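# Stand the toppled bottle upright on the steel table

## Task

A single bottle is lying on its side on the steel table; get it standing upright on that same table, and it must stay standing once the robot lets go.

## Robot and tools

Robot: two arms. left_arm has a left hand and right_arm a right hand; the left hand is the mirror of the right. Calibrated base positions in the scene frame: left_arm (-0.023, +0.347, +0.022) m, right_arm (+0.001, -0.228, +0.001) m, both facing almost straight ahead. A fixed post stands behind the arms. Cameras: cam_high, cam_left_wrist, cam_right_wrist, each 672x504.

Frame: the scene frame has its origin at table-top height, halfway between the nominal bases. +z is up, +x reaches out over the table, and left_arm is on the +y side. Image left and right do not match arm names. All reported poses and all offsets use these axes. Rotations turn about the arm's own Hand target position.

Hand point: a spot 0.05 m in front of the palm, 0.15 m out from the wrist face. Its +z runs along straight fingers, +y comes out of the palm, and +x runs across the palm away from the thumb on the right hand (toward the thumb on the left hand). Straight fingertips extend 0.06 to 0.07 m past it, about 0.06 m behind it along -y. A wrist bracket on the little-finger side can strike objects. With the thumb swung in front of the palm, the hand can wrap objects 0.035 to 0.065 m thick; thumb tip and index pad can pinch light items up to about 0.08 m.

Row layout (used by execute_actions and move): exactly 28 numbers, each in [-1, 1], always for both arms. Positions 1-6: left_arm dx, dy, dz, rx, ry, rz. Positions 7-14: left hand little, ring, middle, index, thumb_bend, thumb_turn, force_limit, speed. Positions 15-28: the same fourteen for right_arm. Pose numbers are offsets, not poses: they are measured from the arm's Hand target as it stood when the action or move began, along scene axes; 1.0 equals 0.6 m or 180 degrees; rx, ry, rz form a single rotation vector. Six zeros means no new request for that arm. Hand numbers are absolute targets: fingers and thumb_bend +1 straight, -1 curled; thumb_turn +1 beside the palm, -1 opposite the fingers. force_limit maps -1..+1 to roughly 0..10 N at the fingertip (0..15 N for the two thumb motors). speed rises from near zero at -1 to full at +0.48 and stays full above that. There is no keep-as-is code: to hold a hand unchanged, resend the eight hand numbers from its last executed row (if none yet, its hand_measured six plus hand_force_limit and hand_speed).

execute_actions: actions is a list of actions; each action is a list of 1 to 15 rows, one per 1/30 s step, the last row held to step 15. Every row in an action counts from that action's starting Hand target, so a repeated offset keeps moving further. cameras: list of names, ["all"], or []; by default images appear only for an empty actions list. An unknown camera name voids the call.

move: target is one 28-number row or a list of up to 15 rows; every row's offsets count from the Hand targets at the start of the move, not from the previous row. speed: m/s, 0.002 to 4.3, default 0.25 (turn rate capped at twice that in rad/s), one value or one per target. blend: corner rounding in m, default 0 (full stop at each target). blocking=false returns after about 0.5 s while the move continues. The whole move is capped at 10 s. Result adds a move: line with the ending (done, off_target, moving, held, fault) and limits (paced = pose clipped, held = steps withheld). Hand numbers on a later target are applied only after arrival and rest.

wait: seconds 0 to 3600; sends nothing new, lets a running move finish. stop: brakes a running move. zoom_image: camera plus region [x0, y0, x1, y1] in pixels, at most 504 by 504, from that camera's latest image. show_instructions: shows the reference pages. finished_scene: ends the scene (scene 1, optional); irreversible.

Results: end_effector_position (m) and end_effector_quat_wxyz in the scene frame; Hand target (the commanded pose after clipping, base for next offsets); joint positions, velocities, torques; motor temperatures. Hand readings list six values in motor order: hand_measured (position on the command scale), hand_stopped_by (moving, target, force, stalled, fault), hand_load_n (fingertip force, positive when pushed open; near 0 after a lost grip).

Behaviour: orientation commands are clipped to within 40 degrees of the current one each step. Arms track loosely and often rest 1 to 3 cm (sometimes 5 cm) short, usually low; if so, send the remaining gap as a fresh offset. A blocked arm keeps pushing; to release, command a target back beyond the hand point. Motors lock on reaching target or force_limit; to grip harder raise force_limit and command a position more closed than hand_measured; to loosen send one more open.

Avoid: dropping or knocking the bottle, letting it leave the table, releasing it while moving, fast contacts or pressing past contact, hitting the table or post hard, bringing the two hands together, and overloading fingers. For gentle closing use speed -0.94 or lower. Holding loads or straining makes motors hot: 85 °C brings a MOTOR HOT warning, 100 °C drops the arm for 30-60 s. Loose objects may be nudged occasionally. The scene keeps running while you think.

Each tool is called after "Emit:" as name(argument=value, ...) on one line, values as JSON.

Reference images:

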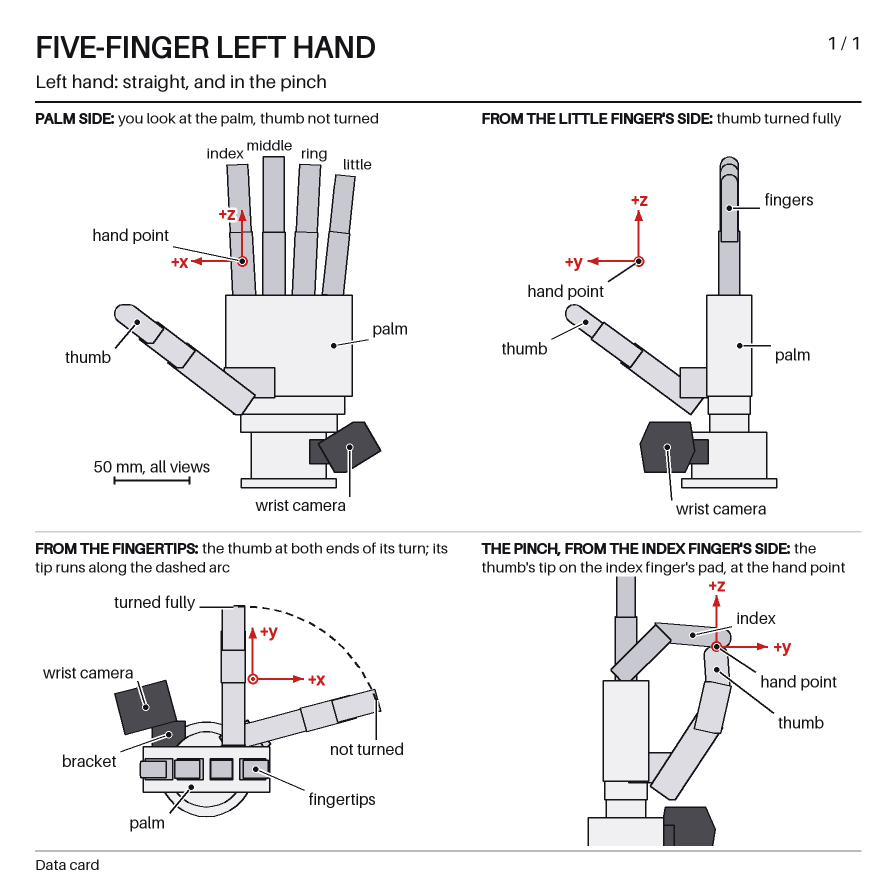

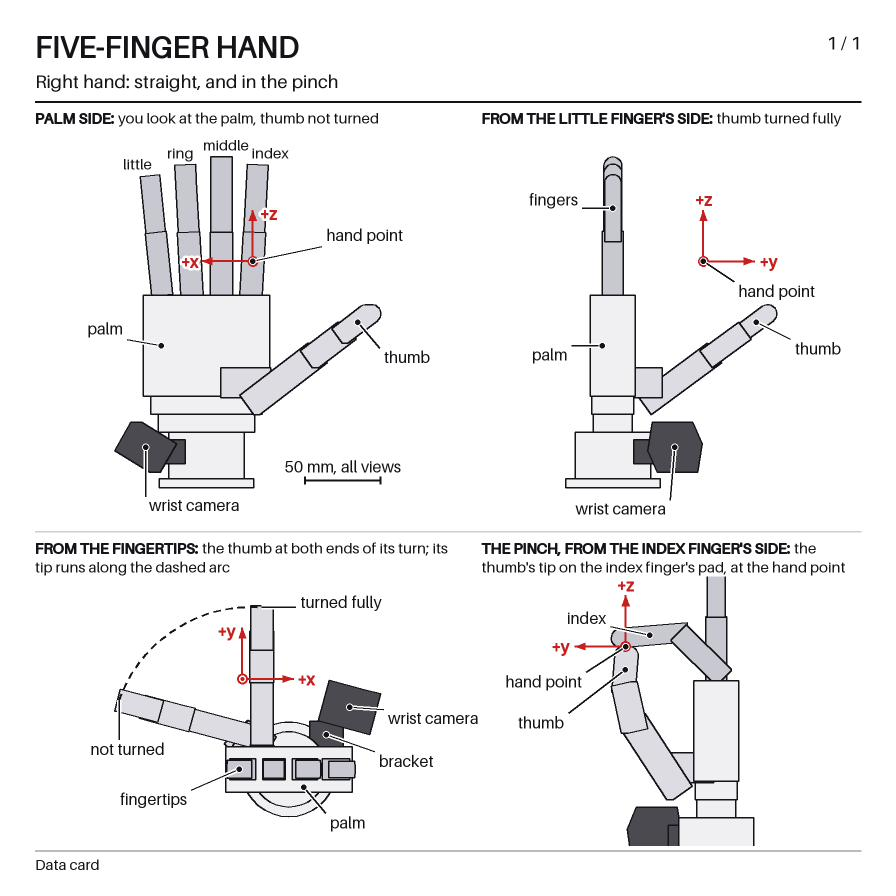

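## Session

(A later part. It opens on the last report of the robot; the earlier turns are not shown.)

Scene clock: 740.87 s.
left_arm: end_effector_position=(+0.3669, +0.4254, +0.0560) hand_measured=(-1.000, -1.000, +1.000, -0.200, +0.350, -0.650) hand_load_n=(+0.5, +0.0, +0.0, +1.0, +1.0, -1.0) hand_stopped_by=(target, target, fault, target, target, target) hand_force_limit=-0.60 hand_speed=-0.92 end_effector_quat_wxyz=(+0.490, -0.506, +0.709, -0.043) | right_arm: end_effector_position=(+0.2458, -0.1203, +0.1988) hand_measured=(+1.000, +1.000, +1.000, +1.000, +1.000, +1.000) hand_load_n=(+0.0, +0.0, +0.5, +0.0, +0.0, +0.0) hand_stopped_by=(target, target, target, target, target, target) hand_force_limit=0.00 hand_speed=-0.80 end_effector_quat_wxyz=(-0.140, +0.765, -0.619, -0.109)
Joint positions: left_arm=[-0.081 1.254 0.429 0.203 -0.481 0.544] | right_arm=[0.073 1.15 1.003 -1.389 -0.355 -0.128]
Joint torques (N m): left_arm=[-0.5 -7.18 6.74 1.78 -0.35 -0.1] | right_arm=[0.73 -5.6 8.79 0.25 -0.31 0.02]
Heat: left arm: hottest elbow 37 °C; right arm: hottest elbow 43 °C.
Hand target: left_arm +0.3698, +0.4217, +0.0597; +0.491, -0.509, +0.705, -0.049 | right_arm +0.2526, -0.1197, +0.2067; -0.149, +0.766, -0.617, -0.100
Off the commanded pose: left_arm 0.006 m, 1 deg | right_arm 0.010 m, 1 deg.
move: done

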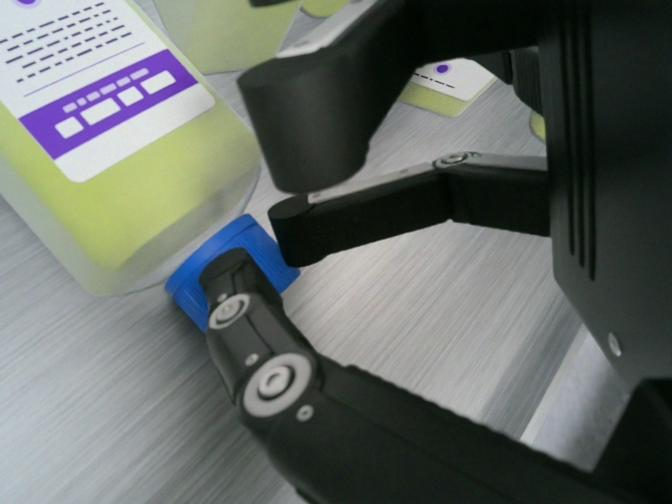

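Emit:
move(target=[[0,0,0,0,0,0,-1,-1,-1,-0.15,1,-0.65,-0.6,-0.3,0,0,0,0,0,0,1,1,1,1,1,1,0,-0.8],[0,0.023,-0.026,0,0,0,-1,-1,-1,-0.15,1,-0.65,-0.6,-0.3,0,0,0,0,0,0,1,1,1,1,1,1,0,-0.8]], cameras=["cam_left_wrist"], speed=0.04)

Scene clock: 757.30 s.
left_arm: end_effector_position=(+0.3696, +0.4324, +0.0476) hand_measured=(-1.000, -1.000, +1.000, -0.150, +1.000, -0.650) hand_load_n=(+0.0, +0.0, +0.0, +0.5, +0.0, +0.0) hand_stopped_by=(target, target, fault, target, target, target) hand_force_limit=-0.60 hand_speed=-0.30 end_effector_quat_wxyz=(+0.491, -0.511, +0.703, -0.053) | right_arm: end_effector_position=(+0.2458, -0.1203, +0.1988) hand_measured=(+1.000, +1.000, +1.000, +1.000, +1.000, +1.000) hand_load_n=(+0.0, +0.0, +0.0, +0.0, +0.0, +0.0) hand_stopped_by=(target, target, target, target, target, target) hand_force_limit=0.00 hand_speed=-0.80 end_effector_quat_wxyz=(-0.140, +0.765, -0.619, -0.109)
Joint positions: left_arm=[-0.048 1.285 0.416 0.266 -0.447 0.546] | right_arm=[0.073 1.15 1.003 -1.389 -0.355 -0.128]
Joint torques (N m): left_arm=[0.67 -5.42 5.93 2.92 -0.19 0.19] | right_arm=[0.56 -5.66 8.8 0.27 -0.34 0.03]
Heat: left arm: hottest elbow 37 °C; right arm: hottest elbow 43 °C.
Hand target: left_arm +0.3698, +0.4357, +0.0441; +0.491, -0.509, +0.705, -0.049 | right_arm +0.2526, -0.1197, +0.2067; -0.149, +0.766, -0.617, -0.100
Off the commanded pose: left_arm 0.005 m, 1 deg | right_arm 0.010 m, 1 deg.
move: done

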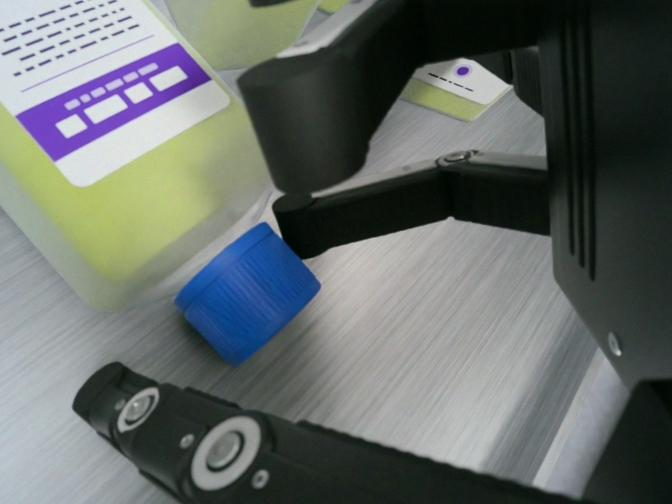

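Emit:
move(target=[[-0.003,-0.005,-0.006,0,0,0,-1,-1,-1,-0.15,1,-0.65,-0.6,-0.9,0,0,0,0,0,0,1,1,1,1,1,1,0,-0.8],[-0.003,-0.005,-0.006,0,0,0,-1,-1,-1,-0.23,0.55,-0.65,-0.6,-0.9,0,0,0,0,0,0,1,1,1,1,1,1,0,-0.8]], cameras=["cam_left_wrist"], speed=0.04)

Scene clock: 772.03 s.
left_arm: end_effector_position=(+0.3675, +0.4326, +0.0438) hand_measured=(-1.000, -1.000, +1.000, -0.230, +0.730, -0.650) hand_load_n=(+0.0, +0.0, +0.0, +2.5, +3.0, +0.5) hand_stopped_by=(target, target, fault, target, force, target) hand_force_limit=-0.60 hand_speed=-0.90 end_effector_quat_wxyz=(+0.491, -0.511, +0.704, -0.051) | right_arm: end_effector_position=(+0.2458, -0.1203, +0.1988) hand_measured=(+1.000, +1.000, +1.000, +1.000, +1.000, +1.000) hand_load_n=(-0.5, +0.0, +0.0, +0.0, +0.0, +0.0) hand_stopped_by=(target, target, target, target, target, target) hand_force_limit=0.00 hand_speed=-0.80 end_effector_quat_wxyz=(-0.140, +0.765, -0.619, -0.109)
Joint positions: left_arm=[-0.048 1.293 0.408 0.279 -0.448 0.547] | right_arm=[0.073 1.15 1.003 -1.389 -0.355 -0.128]
Joint torques (N m): left_arm=[-0.15 -5.42 5.81 2.89 -0.45 0.11] | right_arm=[0.79 -5.71 8.81 0.31 -0.3 0.03]
Heat: left arm: hottest elbow 37 °C; right arm: hottest elbow 43 °C.
Hand target: left_arm +0.3681, +0.4326, +0.0406; +0.491, -0.509, +0.705, -0.049 | right_arm +0.2526, -0.1197, +0.2067; -0.149, +0.766, -0.617, -0.100
Off the commanded pose: left_arm 0.003 m, 0 deg | right_arm 0.010 m, 1 deg.
move: done

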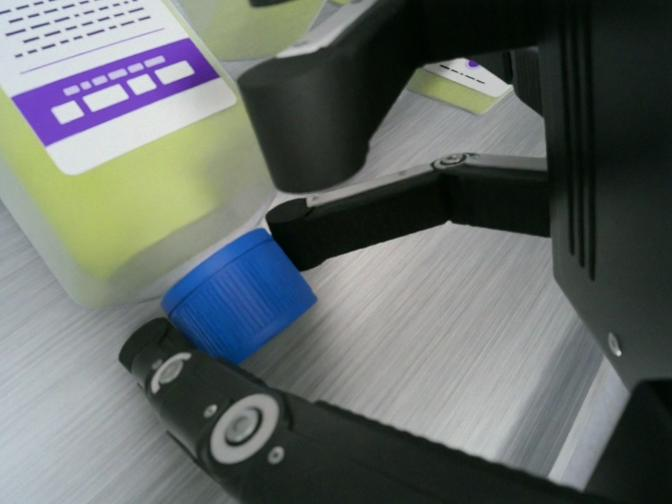

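Emit:
move(target=[[0,0,0,0,0,0,-1,-1,-1,-0.18,0.88,-0.65,-0.6,-0.5,0,0,0,0,0,0,1,1,1,1,1,1,0,-0.8],[0.001,-0.015,0,0,0,0,-1,-1,-1,-0.18,0.88,-0.65,-0.6,-0.5,0,0,0,0,0,0,1,1,1,1,1,1,0,-0.8]], cameras=["cam_left_wrist"], speed=0.04)

Scene clock: 780.37 s.
left_arm: end_effector_position=(+0.3679, +0.4257, +0.0445) hand_measured=(-1.000, -1.000, +1.000, -0.180, +0.880, -0.650) hand_load_n=(+0.0, +0.0, +0.0, +0.0, +0.0, +0.0) hand_stopped_by=(target, target, fault, target, target, target) hand_force_limit=-0.60 hand_speed=-0.50 end_effector_quat_wxyz=(+0.494, -0.506, +0.706, -0.049) | right_arm: end_effector_position=(+0.2458, -0.1203, +0.1988) hand_measured=(+1.000, +1.000, +1.000, +1.000, +1.000, +1.000) hand_load_n=(+0.0, +0.0, +0.0, +0.0, +0.0, +0.0) hand_stopped_by=(target, target, target, target, target, target) hand_force_limit=0.00 hand_speed=-0.80 end_effector_quat_wxyz=(-0.140, +0.765, -0.619, -0.109)
Joint positions: left_arm=[-0.077 1.294 0.408 0.279 -0.474 0.543] | right_arm=[0.073 1.15 1.003 -1.389 -0.355 -0.128]
Joint torques (N m): left_arm=[-0.44 -5.36 6.06 2.43 -0.46 -0.07] | right_arm=[0.44 -5.48 8.79 0.32 -0.31 0]
Heat: left arm: hottest elbow 37 °C; right arm: hottest elbow 43 °C.
Hand target: left_arm +0.3686, +0.4236, +0.0405; +0.491, -0.509, +0.705, -0.049 | right_arm +0.2526, -0.1197, +0.2067; -0.149, +0.766, -0.617, -0.100
Off the commanded pose: left_arm 0.004 m, 0 deg | right_arm 0.010 m, 1 deg.
move: done

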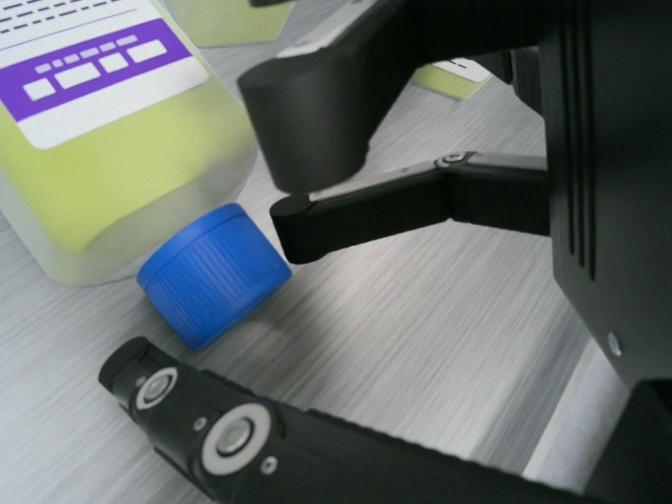

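Emit:
move(target=[[0,0,0,0,0,0,-1,-1,-1,-0.23,0.88,-0.65,-0.6,-0.8,0,0,0,0,0,0,1,1,1,1,1,1,0,-0.8],[0,0,0,0,0,0,-1,-1,-1,-0.23,0.45,-0.65,-0.4,-0.85,0,0,0,0,0,0,1,1,1,1,1,1,0,-0.8]], cameras=["cam_left_wrist"], speed=0.04)

Scene clock: 790.30 s.
left_arm: end_effector_position=(+0.3679, +0.4257, +0.0445) hand_measured=(-1.000, -1.000, +1.000, -0.230, +0.706, -0.650) hand_load_n=(+0.0, +0.0, +0.0, +4.0, +5.0, +0.5) hand_stopped_by=(target, target, fault, target, force, target) hand_force_limit=-0.40 hand_speed=-0.85 end_effector_quat_wxyz=(+0.494, -0.507, +0.705, -0.049) | right_arm: end_effector_position=(+0.2458, -0.1203, +0.1988) hand_measured=(+1.000, +1.000, +1.000, +1.000, +1.000, +1.000) hand_load_n=(+0.0, +0.0, +0.0, +0.0, -0.5, +0.0) hand_stopped_by=(target, target, target, target, target, target) hand_force_limit=0.00 hand_speed=-0.80 end_effector_quat_wxyz=(-0.140, +0.765, -0.619, -0.109)
Joint positions: left_arm=[-0.077 1.294 0.408 0.279 -0.474 0.542] | right_arm=[0.073 1.15 1.003 -1.389 -0.355 -0.128]
Joint torques (N m): left_arm=[-0.38 -5.54 6.05 2.37 -0.44 -0.05] | right_arm=[0.44 -5.77 8.84 0.25 -0.33 0.04]
Heat: left arm: hottest elbow 37 °C; right arm: hottest elbow 43 °C.
Hand target: left_arm +0.3687, +0.4236, +0.0406; +0.491, -0.509, +0.705, -0.049 | right_arm +0.2526, -0.1197, +0.2067; -0.149, +0.766, -0.617, -0.100
Off the commanded pose: left_arm 0.005 m, 0 deg | right_arm 0.010 m, 1 deg.
move: done

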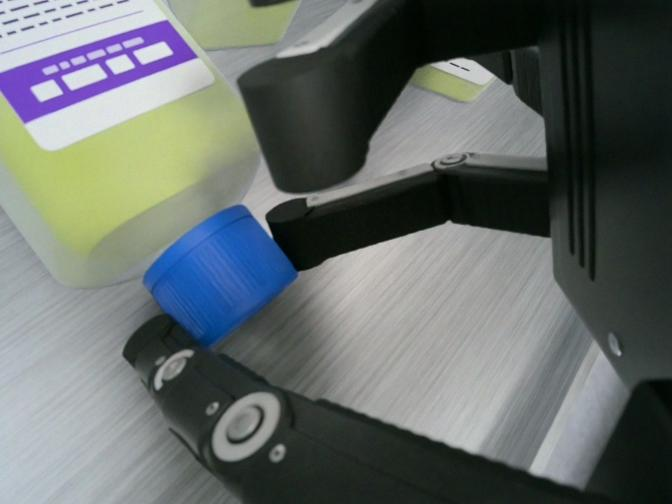

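Emit:
move(target=[0,0,0.065,0,0,0,-1,-1,-1,-0.23,0.45,-0.65,-0.4,-0.85,0,0,0,0,0,0,1,1,1,1,1,1,0,-0.8], cameras=["cam_left_wrist","cam_high"], speed=0.04)

Scene clock: 797.07 s.
left_arm: end_effector_position=(+0.3497, +0.4263, +0.0589) hand_measured=(-1.000, -1.000, +1.000, -0.230, +0.704, -0.650) hand_load_n=(+0.0, +0.0, -0.5, +0.0, +0.0, +0.0) hand_stopped_by=(target, target, fault, target, force, target) hand_force_limit=-0.40 hand_speed=-0.85 end_effector_quat_wxyz=(+0.475, -0.508, +0.718, -0.034) | right_arm: end_effector_position=(+0.2458, -0.1203, +0.1988) hand_measured=(+1.000, +1.000, +1.000, +1.000, +1.000, +1.000) hand_load_n=(+0.0, +0.0, +0.0, +0.0, +0.0, +0.0) hand_stopped_by=(target, target, target, target, target, target) hand_force_limit=0.00 hand_speed=-0.80 end_effector_quat_wxyz=(-0.140, +0.765, -0.619, -0.109)
Joint positions: left_arm=[-0.077 1.192 0.418 0.113 -0.474 0.541] | right_arm=[0.073 1.15 1.003 -1.389 -0.355 -0.128]
Joint torques (N m): left_arm=[-0.38 -7 9.2 1.77 -0.44 -0.04] | right_arm=[0.44 -5.66 8.75 0.24 -0.32 0.02]
Heat: left arm: hottest elbow 38 °C; right arm: hottest elbow 43 °C.
Hand target: left_arm +0.3686, +0.4236, +0.0795; +0.491, -0.509, +0.705, -0.049 | right_arm +0.2526, -0.1197, +0.2067; -0.149, +0.766, -0.617, -0.100
Off the commanded pose: left_arm 0.028 m, 3 deg | right_arm 0.010 m, 1 deg.
move: off_target (left_arm)
Images, in order (width x height): cam_high 672x504, cam_left_wrist 672x504.

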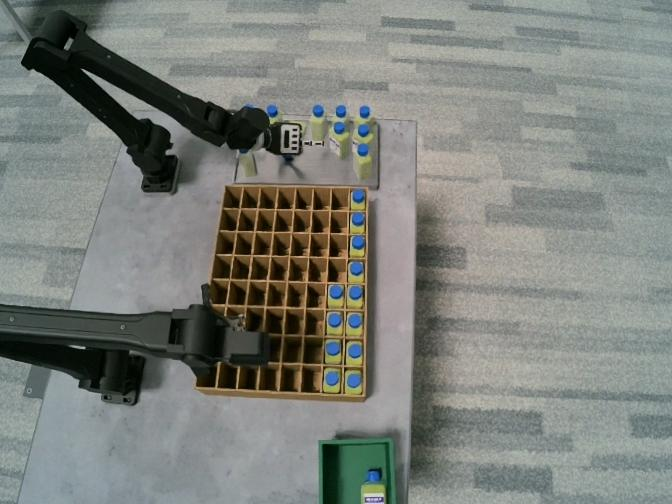

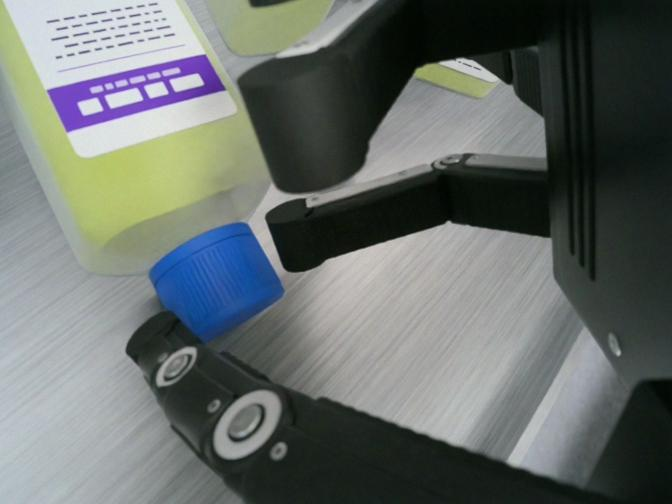

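Emit:
move(target=[[0,0,0,0,0,0,-1,-1,-1,-0.12,1,-0.65,-0.6,-0.5,0,0,0,0,0,0,1,1,1,1,1,1,0,-0.8],[-0.015,0.0207,-0.0742,0,0,0,-1,-1,-1,-0.12,1,-0.65,-0.6,-0.5,0,0,0,0,0,0,1,1,1,1,1,1,0,-0.8]], cameras=["cam_left_wrist"], speed=0.04)

Scene clock: 843.83 s.
left_arm: end_effector_position=(+0.3581, +0.4330, +0.0366) hand_measured=(-1.000, -1.000, +1.000, -0.120, +1.000, -0.650) hand_load_n=(+0.0, +0.0, +0.0, +0.0, +0.0, +0.0) hand_stopped_by=(target, target, fault, target, target, target) hand_force_limit=-0.60 hand_speed=-0.50 end_effector_quat_wxyz=(+0.490, -0.511, +0.705, -0.051) | right_arm: end_effector_position=(+0.2458, -0.1203, +0.1988) hand_measured=(+1.000, +1.000, +1.000, +1.000, +1.000, +1.000) hand_load_n=(+0.0, +0.0, +0.0, +0.0, +0.0, +0.0) hand_stopped_by=(target, target, target, target, target, target) hand_force_limit=0.00 hand_speed=-0.80 end_effector_quat_wxyz=(-0.140, +0.765, -0.619, -0.109)
Joint positions: left_arm=[-0.047 1.291 0.379 0.304 -0.446 0.548] | right_arm=[0.073 1.15 1.003 -1.389 -0.355 -0.128]
Joint torques (N m): left_arm=[0.62 -5.36 5.82 2.99 -0.17 0.19] | right_arm=[0.67 -5.6 8.83 0.28 -0.32 0.03]
Heat: left arm: hottest elbow 40 °C; right arm: hottest elbow 43 °C.
Hand target: left_arm +0.3596, +0.4360, +0.0350; +0.491, -0.509, +0.705, -0.049 | right_arm +0.2526, -0.1197, +0.2067; -0.149, +0.766, -0.617, -0.100
Off the commanded pose: left_arm 0.004 m, 0 deg | right_arm 0.010 m, 1 deg.
move: done

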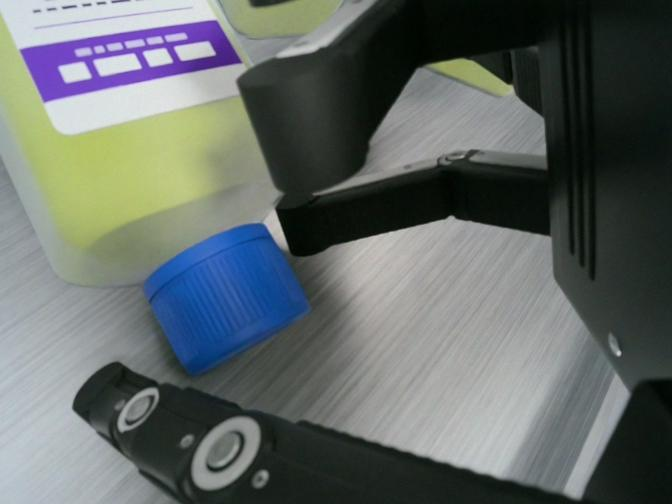

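Emit:
move(target=[[0,-0.0175,0,0,0,0,-1,-1,-1,-0.12,1,-0.65,-0.6,-0.5,0,0,0,0,0,0,1,1,1,1,1,1,0,-0.8],[0,-0.0175,0,0,0,0,-1,-1,-1,-0.21,0.88,-0.65,-0.6,-0.85,0,0,0,0,0,0,1,1,1,1,1,1,0,-0.8]], cameras=["cam_left_wrist"], speed=0.04)

Scene clock: 863.47 s.
left_arm: end_effector_position=(+0.3585, +0.4277, +0.0378) hand_measured=(-1.000, -1.000, +1.000, -0.210, +0.880, -0.650) hand_load_n=(+0.0, +0.0, +0.0, +0.0, +0.0, +0.0) hand_stopped_by=(target, target, fault, target, target, target) hand_force_limit=-0.60 hand_speed=-0.85 end_effector_quat_wxyz=(+0.493, -0.506, +0.706, -0.048) | right_arm: end_effector_position=(+0.2458, -0.1203, +0.1988) hand_measured=(+1.000, +1.000, +1.000, +1.000, +1.000, +1.000) hand_load_n=(+0.5, +0.0, +0.0, +0.0, +0.0, +0.0) hand_stopped_by=(target, target, target, target, target, target) hand_force_limit=0.00 hand_speed=-0.80 end_effector_quat_wxyz=(-0.140, +0.765, -0.619, -0.109)
Joint positions: left_arm=[-0.071 1.291 0.379 0.304 -0.469 0.547] | right_arm=[0.073 1.15 1.003 -1.389 -0.355 -0.128]
Joint torques (N m): left_arm=[-0.38 -5.36 5.94 2.4 -0.44 -0.05] | right_arm=[0.32 -5.71 8.77 0.21 -0.32 0.03]
Heat: left arm: hottest elbow 39 °C; right arm: hottest elbow 43 °C.
Hand target: left_arm +0.3596, +0.4255, +0.0349; +0.491, -0.509, +0.705, -0.049 | right_arm +0.2526, -0.1197, +0.2067; -0.149, +0.766, -0.617, -0.100
Off the commanded pose: left_arm 0.004 m, 0 deg | right_arm 0.010 m, 1 deg.
move: done

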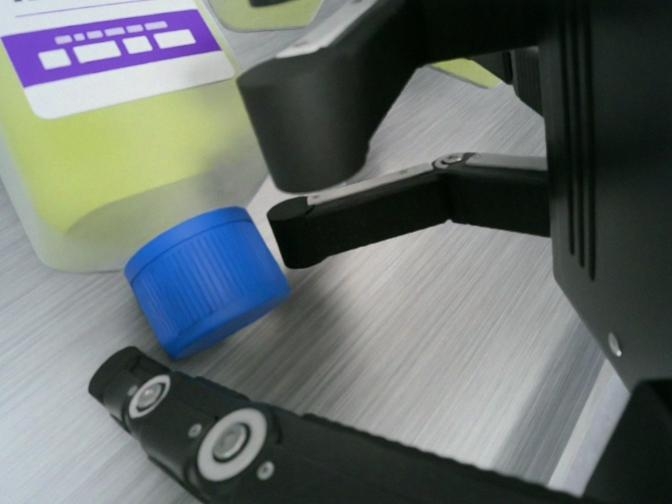

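Emit:
move(target=[0,0,0,0,0,0,-1,-1,-1,-0.21,0.4,-0.65,-0.2,-0.87,0,0,0,0,0,0,1,1,1,1,1,1,0,-0.8], cameras=["cam_left_wrist"], speed=0.04)

Scene clock: 869.40 s.
left_arm: end_effector_position=(+0.3585, +0.4276, +0.0378) hand_measured=(-1.000, -1.000, +1.000, -0.210, +0.674, -0.650) hand_load_n=(+0.0, +0.0, +0.0, +6.5, +6.5, +1.5) hand_stopped_by=(target, target, fault, target, force, target) hand_force_limit=-0.20 hand_speed=-0.87 end_effector_quat_wxyz=(+0.493, -0.507, +0.706, -0.048) | right_arm: end_effector_position=(+0.2458, -0.1203, +0.1988) hand_measured=(+1.000, +1.000, +1.000, +1.000, +1.000, +1.000) hand_load_n=(+0.0, +0.0, +0.0, +0.0, +0.0, +0.0) hand_stopped_by=(target, target, target, target, target, target) hand_force_limit=0.00 hand_speed=-0.80 end_effector_quat_wxyz=(-0.140, +0.765, -0.619, -0.109)
Joint positions: left_arm=[-0.071 1.291 0.379 0.304 -0.469 0.545] | right_arm=[0.073 1.15 1.003 -1.389 -0.355 -0.128]
Joint torques (N m): left_arm=[-0.26 -5.36 5.9 2.37 -0.44 -0.04] | right_arm=[0.67 -5.42 8.81 0.38 -0.3 0.03]
Heat: left arm: hottest elbow 39 °C; right arm: hottest elbow 44 °C.
Hand target: left_arm +0.3596, +0.4255, +0.0349; +0.491, -0.509, +0.705, -0.049 | right_arm +0.2526, -0.1197, +0.2067; -0.149, +0.766, -0.617, -0.100
Off the commanded pose: left_arm 0.004 m, 0 deg | right_arm 0.010 m, 1 deg.
move: done

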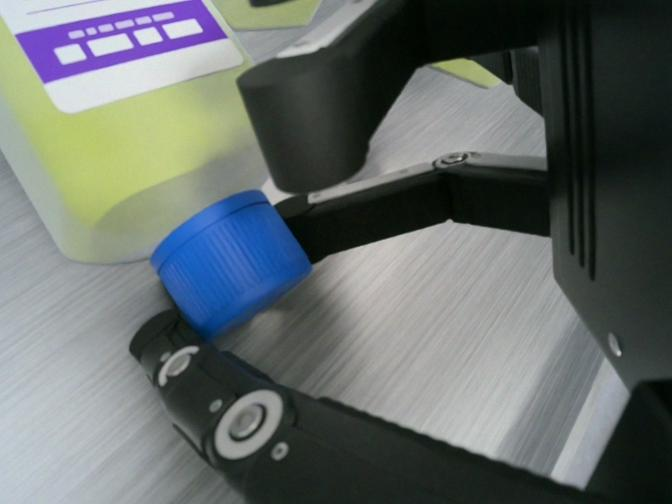

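Emit:
move(target=[0.01,0,0.05,0,0,0,-1,-1,-1,-0.21,0.4,-0.65,-0.2,-0.87,0,0,0,0,0,0,1,1,1,1,1,1,0,-0.8], cameras=["cam_left_wrist"], speed=0.03)

Scene clock: 879.67 s.
left_arm: end_effector_position=(+0.3475, +0.4279, +0.0454) hand_measured=(-1.000, -1.000, +1.000, -0.210, +0.674, -0.650) hand_load_n=(+0.0, +0.0, +0.0, +6.5, +6.0, +0.0) hand_stopped_by=(target, target, fault, target, force, target) hand_force_limit=-0.20 hand_speed=-0.87 end_effector_quat_wxyz=(+0.476, -0.508, +0.718, -0.035) | right_arm: end_effector_position=(+0.2458, -0.1203, +0.1988) hand_measured=(+1.000, +1.000, +1.000, +1.000, +1.000, +1.000) hand_load_n=(+0.0, +0.0, +0.0, +0.0, -0.5, +0.0) hand_stopped_by=(target, target, target, target, target, target) hand_force_limit=0.00 hand_speed=-0.80 end_effector_quat_wxyz=(-0.140, +0.765, -0.619, -0.109)
Joint positions: left_arm=[-0.071 1.23 0.393 0.179 -0.469 0.545] | right_arm=[0.073 1.15 1.003 -1.389 -0.355 -0.128]
Joint torques (N m): left_arm=[-0.21 -7.41 8.68 1.74 -0.42 -0.03] | right_arm=[0.38 -5.89 8.81 0.28 -0.32 0.04]
Heat: left arm: hottest elbow 39 °C; right arm: hottest elbow 44 °C.
Hand target: left_arm +0.3657, +0.4255, +0.0650; +0.491, -0.509, +0.705, -0.049 | right_arm +0.2526, -0.1197, +0.2067; -0.149, +0.766, -0.617, -0.100
Off the commanded pose: left_arm 0.027 m, 3 deg | right_arm 0.010 m, 1 deg.
move: off_target (left_arm)

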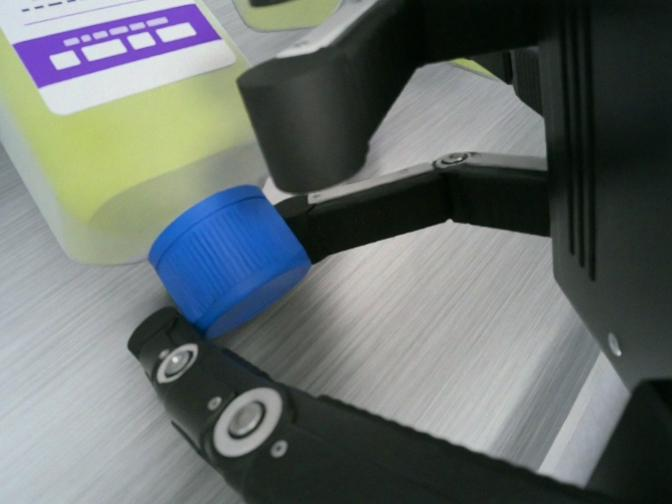

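Emit:
move(target=[0.02,0.005,0.05,0,0,0,-1,-1,-1,-0.21,0.4,-0.65,-0.2,-0.87,0,0,0,0,0,0,1,1,1,1,1,1,0,-0.8], cameras=["cam_left_wrist","cam_high"], speed=0.04)

Scene clock: 884.73 s.
left_arm: end_effector_position=(+0.3556, +0.4272, +0.0686) hand_measured=(-1.000, -1.000, +1.000, -0.210, +0.674, -0.650) hand_load_n=(+0.0, +0.0, +0.0, +4.5, +3.0, +0.5) hand_stopped_by=(target, target, fault, target, force, target) hand_force_limit=-0.20 hand_speed=-0.87 end_effector_quat_wxyz=(+0.470, -0.507, +0.721, -0.033) | right_arm: end_effector_position=(+0.2458, -0.1203, +0.1988) hand_measured=(+1.000, +1.000, +1.000, +1.000, +1.000, +1.000) hand_load_n=(+0.0, +0.0, +0.0, +0.0, +0.0, +0.0) hand_stopped_by=(target, target, target, target, target, target) hand_force_limit=0.00 hand_speed=-0.80 end_effector_quat_wxyz=(-0.140, +0.765, -0.619, -0.109)
Joint positions: left_arm=[-0.071 1.182 0.452 0.059 -0.466 0.545] | right_arm=[0.073 1.15 1.003 -1.389 -0.355 -0.128]
Joint torques (N m): left_arm=[0.5 -7.59 9.95 1.99 -0.21 0.05] | right_arm=[0.62 -5.6 8.8 0.25 -0.31 0.02]
Heat: left arm: hottest elbow 39 °C; right arm: hottest elbow 44 °C.
Hand target: left_arm +0.3775, +0.4285, +0.0949; +0.491, -0.509, +0.705, -0.049 | right_arm +0.2526, -0.1197, +0.2067; -0.149, +0.766, -0.617, -0.100
Off the commanded pose: left_arm 0.034 m, 4 deg | right_arm 0.010 m, 1 deg.
move: off_target (left_arm)
Images, in order (width x height): cam_high 672x504, cam_left_wrist 672x504.

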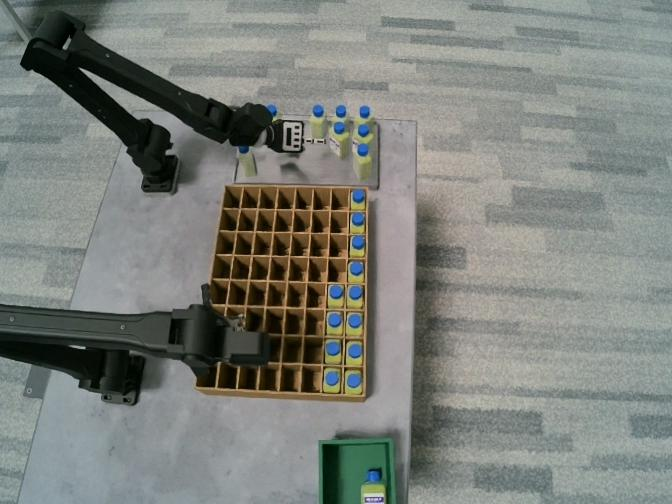

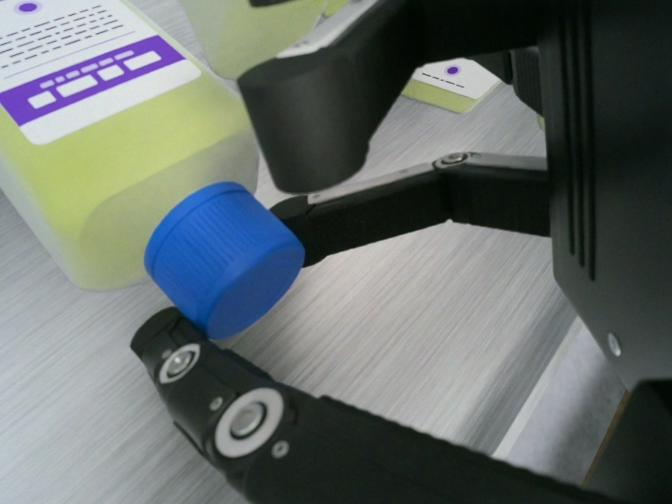

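Emit:
move(target=[0.0,0.005,0.05,0,0,0,-1,-1,-1,-0.21,0.37,-0.65,-0.2,-0.9,0,0,0,0,0,0,1,1,1,1,1,1,0,-0.8], cameras=["cam_left_wrist"], speed=0.03)

Scene clock: 892.57 s.
left_arm: end_effector_position=(+0.3559, +0.4295, +0.0949) hand_measured=(-1.000, -1.000, +1.000, -0.210, +0.654, -0.650) hand_load_n=(+0.0, +0.0, +0.0, +7.5, +5.5, +0.5) hand_stopped_by=(target, target, fault, target, force, target) hand_force_limit=-0.20 hand_speed=-0.90 end_effector_quat_wxyz=(+0.468, -0.510, +0.721, -0.033) | right_arm: end_effector_position=(+0.2458, -0.1203, +0.1988) hand_measured=(+1.000, +1.000, +1.000, +1.000, +1.000, +1.000) hand_load_n=(+0.0, +0.0, +0.0, -0.5, +0.0, +0.0) hand_stopped_by=(target, target, target, target, target, target) hand_force_limit=0.00 hand_speed=-0.80 end_effector_quat_wxyz=(-0.140, +0.765, -0.619, -0.109)
Joint positions: left_arm=[-0.061 1.113 0.495 -0.055 -0.458 0.545] | right_arm=[0.073 1.15 1.003 -1.389 -0.355 -0.128]
Joint torques (N m): left_arm=[0.56 -7.3 10.8 1.94 -0.22 0.11] | right_arm=[0.62 -5.66 8.84 0.28 -0.34 0.04]
Heat: left arm: hottest elbow 40 °C; right arm: hottest elbow 44 °C.
Hand target: left_arm +0.3776, +0.4315, +0.1250; +0.491, -0.509, +0.705, -0.049 | right_arm +0.2526, -0.1197, +0.2067; -0.149, +0.766, -0.617, -0.100
Off the commanded pose: left_arm 0.037 m, 4 deg | right_arm 0.010 m, 1 deg.
move: off_target (left_arm)

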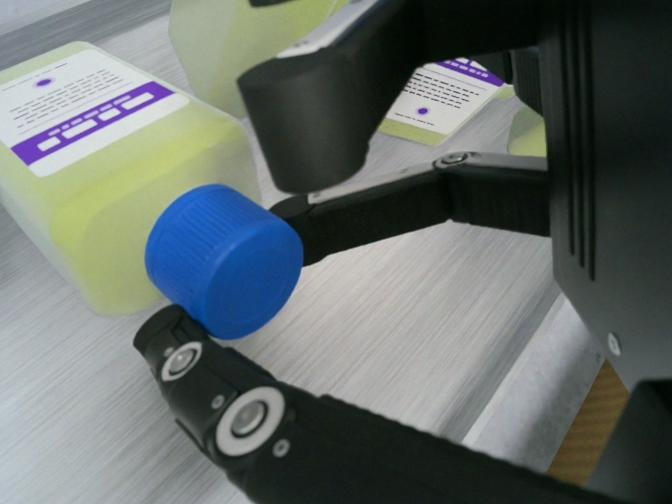

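Emit:
move(target=[0.0,0.014,0.05,0,0,0,-1,-1,-1,-0.21,0.37,-0.65,-0.2,-0.9,0,0,0,0,0,0,1,1,1,1,1,1,0,-0.8], cameras=["cam_left_wrist"], speed=0.03)

Scene clock: 901.40 s.
left_arm: end_effector_position=(+0.3567, +0.4368, +0.1215) hand_measured=(-1.000, -1.000, +1.000, -0.210, +0.654, -0.650) hand_load_n=(+0.0, +0.0, +0.0, +6.5, +5.0, +0.0) hand_stopped_by=(target, target, fault, target, force, target) hand_force_limit=-0.20 hand_speed=-0.90 end_effector_quat_wxyz=(+0.466, -0.513, +0.720, -0.035) | right_arm: end_effector_position=(+0.2458, -0.1203, +0.1988) hand_measured=(+1.000, +1.000, +1.000, +1.000, +1.000, +1.000) hand_load_n=(+0.0, +0.0, +0.0, +0.0, +0.0, +0.0) hand_stopped_by=(target, target, target, target, target, target) hand_force_limit=0.00 hand_speed=-0.80 end_effector_quat_wxyz=(-0.140, +0.765, -0.619, -0.109)
Joint positions: left_arm=[-0.033 1.059 0.545 -0.156 -0.435 0.555] | right_arm=[0.073 1.15 1.003 -1.389 -0.355 -0.128]
Joint torques (N m): left_arm=[0.5 -7.06 11.47 2.03 -0.2 0.19] | right_arm=[0.5 -5.77 8.91 0.23 -0.33 0.03]
Heat: left arm: hottest elbow 40 °C; right arm: hottest elbow 44 °C.
Hand target: left_arm +0.3776, +0.4400, +0.1550; +0.491, -0.509, +0.705, -0.049 | right_arm +0.2526, -0.1197, +0.2067; -0.149, +0.766, -0.617, -0.100
Off the commanded pose: left_arm 0.040 m, 4 deg | right_arm 0.010 m, 1 deg.
move: off_target (left_arm)

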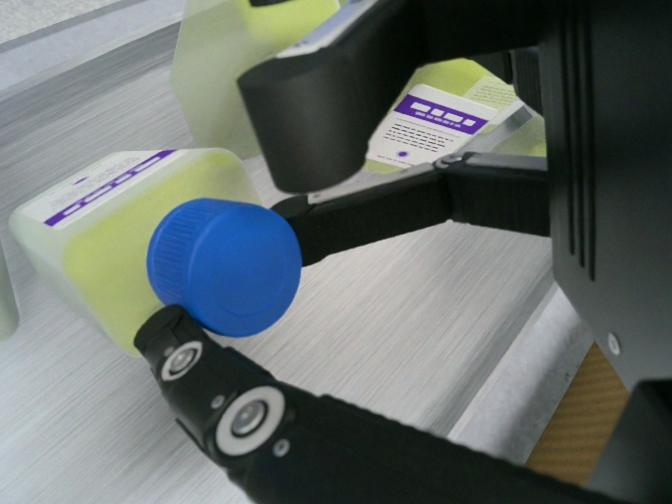

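Emit:
move(target=[0.0,0.012,0.04,0,0,0,-1,-1,-1,-0.21,0.37,-0.65,-0.2,-0.9,0,0,0,0,0,0,1,1,1,1,1,1,0,-0.8], cameras=["cam_left_wrist","cam_high"], speed=0.03)

Emit:
zoom_image(camera="cam_high", region=[220, 90, 400, 225])

Scene clock: 910.40 s.
left_arm: end_effector_position=(+0.3559, +0.4430, +0.1403) hand_measured=(-1.000, -1.000, +1.000, -0.210, +0.654, -0.650) hand_load_n=(+0.0, +0.0, +0.0, +5.5, +4.5, +1.0) hand_stopped_by=(target, target, fault, target, force, target) hand_force_limit=-0.20 hand_speed=-0.90 end_effector_quat_wxyz=(+0.462, -0.515, +0.722, -0.034) | right_arm: end_effector_position=(+0.2458, -0.1203, +0.1988) hand_measured=(+1.000, +1.000, +1.000, +1.000, +1.000, +1.000) hand_load_n=(+0.0, +0.5, +0.0, +0.0, -0.5, +0.0) hand_stopped_by=(target, target, target, target, target, target) hand_force_limit=0.00 hand_speed=-0.80 end_effector_quat_wxyz=(-0.140, +0.765, -0.619, -0.109)
Joint positions: left_arm=[-0.009 1.026 0.585 -0.233 -0.414 0.566] | right_arm=[0.073 1.15 1.003 -1.389 -0.355 -0.128]
Joint torques (N m): left_arm=[0.44 -7.12 12.11 2.22 -0.25 0.22] | right_arm=[0.73 -5.6 8.81 0.17 -0.33 0.04]
Heat: left arm: hottest elbow 41 °C; right arm: hottest elbow 44 °C.
Hand target: left_arm +0.3776, +0.4472, +0.1790; +0.491, -0.509, +0.705, -0.049 | right_arm +0.2526, -0.1197, +0.2067; -0.149, +0.766, -0.617, -0.100
Off the commanded pose: left_arm 0.045 m, 4 deg | right_arm 0.010 m, 1 deg.
move: off_target (left_arm)
Images, in order (width x height): cam_high 672x504, cam_left_wrist 672x504.

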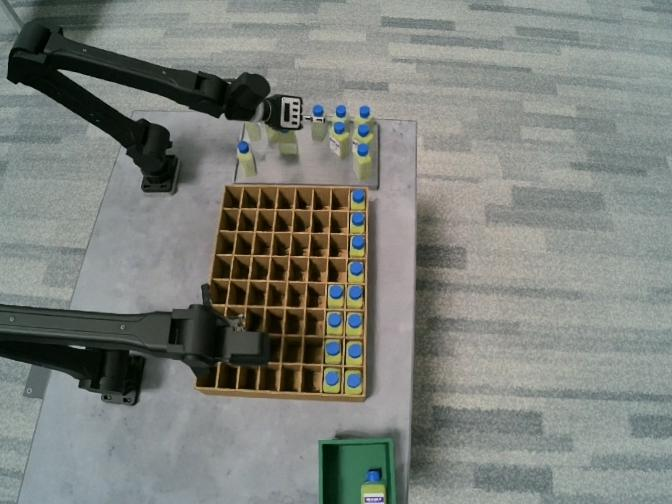

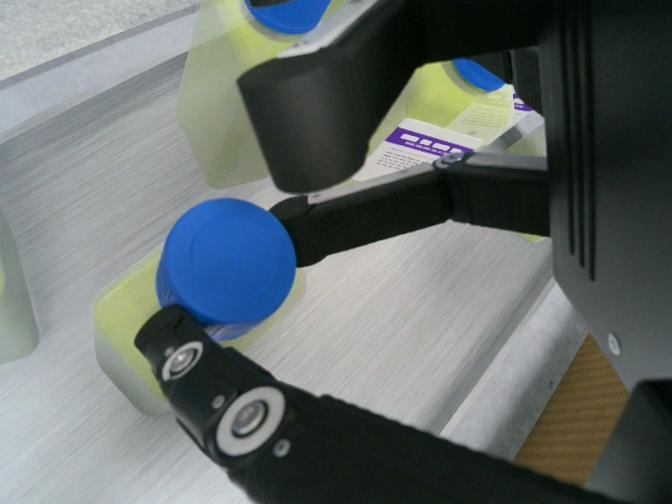

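Scaled by 2.800 from the camera's image (finer frame: 960x720).

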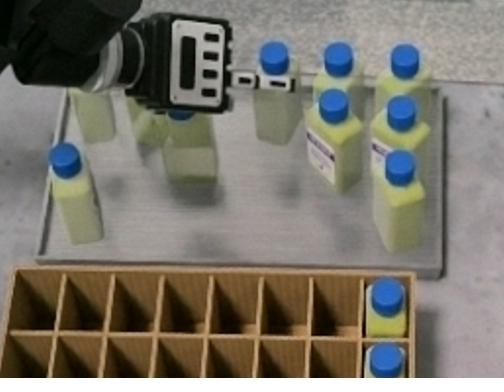

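Emit:
zoom_image(camera="cam_left_wrist", region=[40, 150, 400, 450])

Emit:
zoom_image(camera="cam_high", region=[220, 100, 320, 175])

Scaled by 1.400 from the camera's image (finer frame: 960x720).

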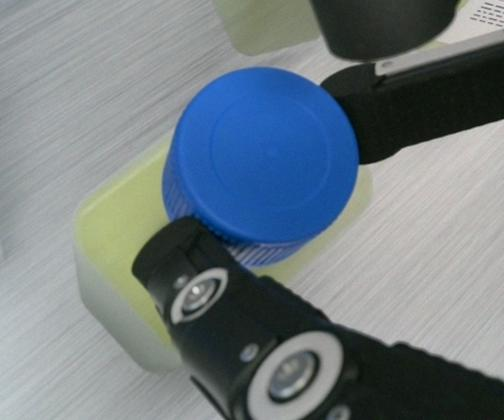

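Scaled by 5.040 from the camera's image (finer frame: 960x720).

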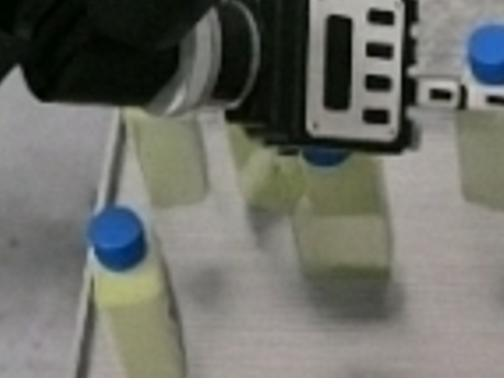

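Emit:
move(target=[-0.036,0.0,-0.067,0,0,0,-1,-1,-1,-0.21,0.37,-0.65,-0.2,-0.9,0,0,0,0,0,0,1,1,1,1,1,1,0,-0.8], cameras=["cam_left_wrist","cam_high"], speed=0.03)

Emit:
zoom_image(camera="cam_high", region=[220, 100, 320, 175])

Scene clock: 928.03 s.
left_arm: end_effector_position=(+0.3541, +0.4439, +0.1327) hand_measured=(-1.000, -1.000, +1.000, -0.210, +0.654, -0.650) hand_load_n=(+0.0, +0.0, +0.0, +6.5, +4.0, -1.0) hand_stopped_by=(target, target, fault, target, force, target) hand_force_limit=-0.20 hand_speed=-0.90 end_effector_quat_wxyz=(+0.482, -0.511, +0.710, -0.046) | right_arm: end_effector_position=(+0.2458, -0.1203, +0.1988) hand_measured=(+1.000, +1.000, +1.000, +1.000, +1.000, +1.000) hand_load_n=(+0.0, +0.0, +0.0, +0.0, +0.0, +0.0) hand_stopped_by=(target, target, target, target, target, target) hand_force_limit=0.00 hand_speed=-0.80 end_effector_quat_wxyz=(-0.140, +0.765, -0.619, -0.109)
Joint positions: left_arm=[-0.007 1.01 0.527 -0.136 -0.412 0.574] | right_arm=[0.073 1.15 1.003 -1.389 -0.355 -0.128]
Joint torques (N m): left_arm=[0.67 -5.83 7.77 2.95 -0.18 0.13] | right_arm=[0.56 -5.54 8.79 0.29 -0.33 0.02]
Heat: left arm: hottest elbow 42 °C; right arm: hottest elbow 44 °C.
Hand target: left_arm +0.3560, +0.4471, +0.1388; +0.491, -0.509, +0.705, -0.049 | right_arm +0.2526, -0.1197, +0.2067; -0.149, +0.766, -0.617, -0.100
Off the commanded pose: left_arm 0.007 m, 1 deg | right_arm 0.010 m, 1 deg.
move: done
Images, in order (width x height): cam_high 672x504, cam_left_wrist 672x504.

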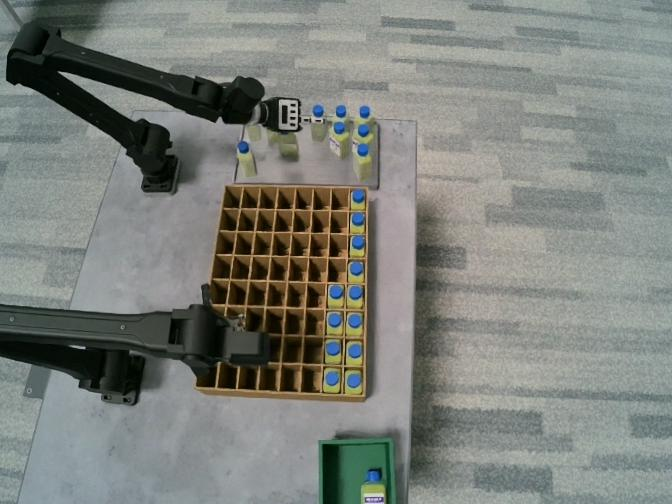

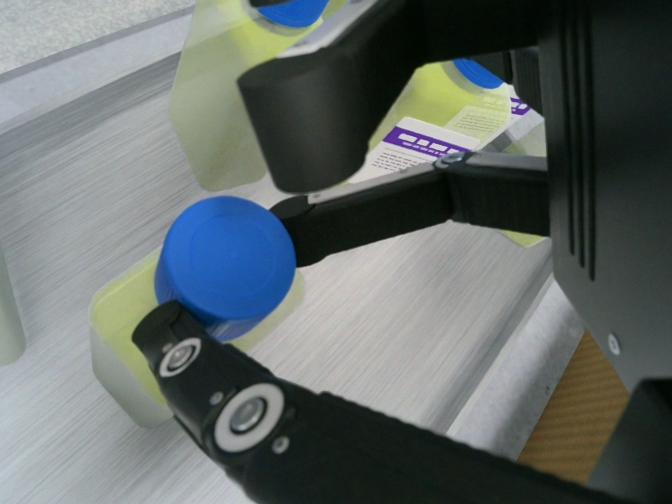

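Scaled by 5.040 from the camera's image (finer frame: 960x720).

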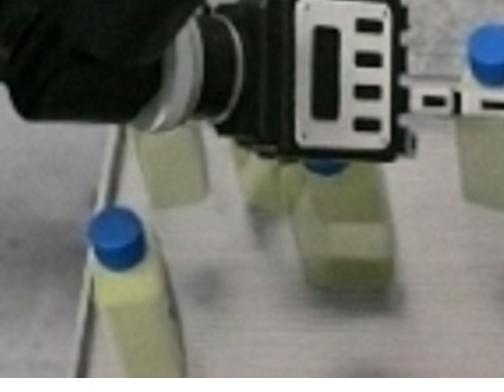

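Emit:
move(target=[0,0.0,-0.013,0,0,0,-1,-1,-1,-0.21,0.37,-0.65,-0.2,-0.9,0,0,0,0,0,0,1,1,1,1,1,1,0,-0.8], cameras=["cam_left_wrist","cam_high"], speed=0.02)

Emit:
zoom_image(camera="cam_high", region=[220, 100, 320, 175])

Emit:
zoom_image(camera="cam_left_wrist", region=[40, 150, 400, 450])

Scene clock: 948.87 s.
left_arm: end_effector_position=(+0.3559, +0.4440, +0.1321) hand_measured=(-1.000, -1.000, +1.000, -0.210, +0.654, -0.650) hand_load_n=(+0.0, +0.5, +0.0, +6.5, +4.0, -1.0) hand_stopped_by=(target, target, fault, target, force, target) hand_force_limit=-0.20 hand_speed=-0.90 end_effector_quat_wxyz=(+0.489, -0.510, +0.706, -0.050) | right_arm: end_effector_position=(+0.2458, -0.1203, +0.1988) hand_measured=(+1.000, +1.000, +1.000, +1.000, +1.000, +1.000) hand_load_n=(+0.0, +0.0, +0.0, +0.0, +0.0, +0.0) hand_stopped_by=(target, target, target, target, target, target) hand_force_limit=0.00 hand_speed=-0.80 end_effector_quat_wxyz=(-0.140, +0.765, -0.619, -0.109)
Joint positions: left_arm=[-0.007 1.01 0.516 -0.105 -0.412 0.576] | right_arm=[0.073 1.15 1.003 -1.389 -0.355 -0.128]
Joint torques (N m): left_arm=[0.56 -4.66 7.54 2.8 -0.16 0.16] | right_arm=[0.79 -5.66 8.8 0.31 -0.32 0.02]
Heat: left arm: hottest elbow 42 °C; right arm: hottest elbow 44 °C.
Hand target: left_arm +0.3560, +0.4471, +0.1310; +0.491, -0.509, +0.705, -0.049 | right_arm +0.2526, -0.1197, +0.2067; -0.149, +0.766, -0.617, -0.100
Off the commanded pose: left_arm 0.003 m, 0 deg | right_arm 0.010 m, 1 deg.
move: done
Images, in order (width x height): cam_high 672x504, cam_left_wrist 672x504.

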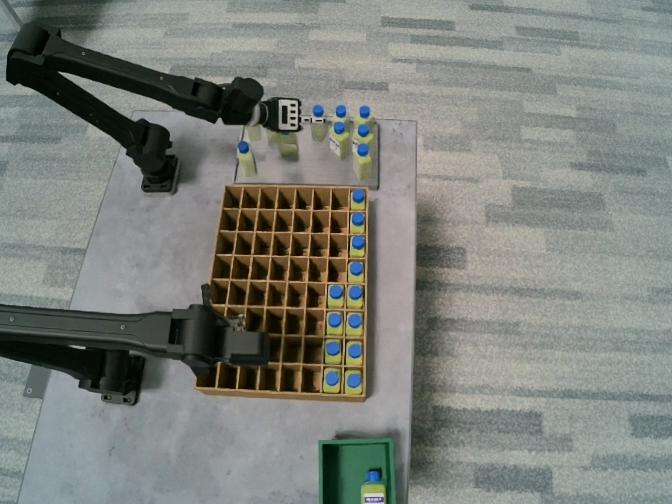

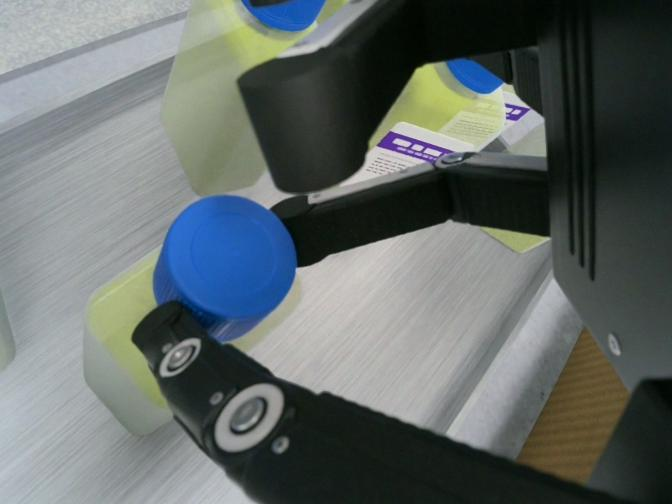

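Scaled by 5.040 from the camera's image (finer frame: 960x720).

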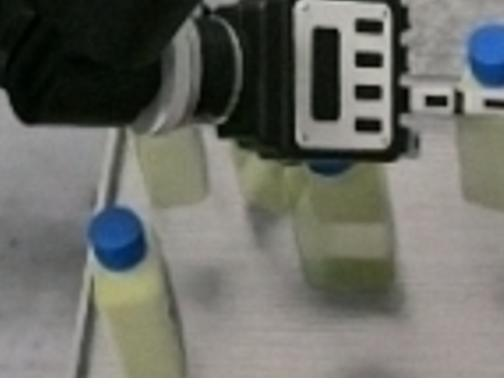

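Scaled by 1.400 from the camera's image (finer frame: 960x720).

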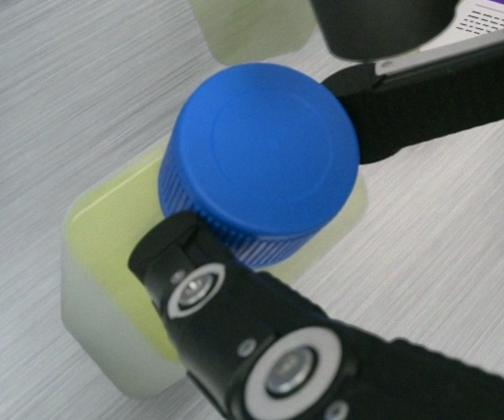

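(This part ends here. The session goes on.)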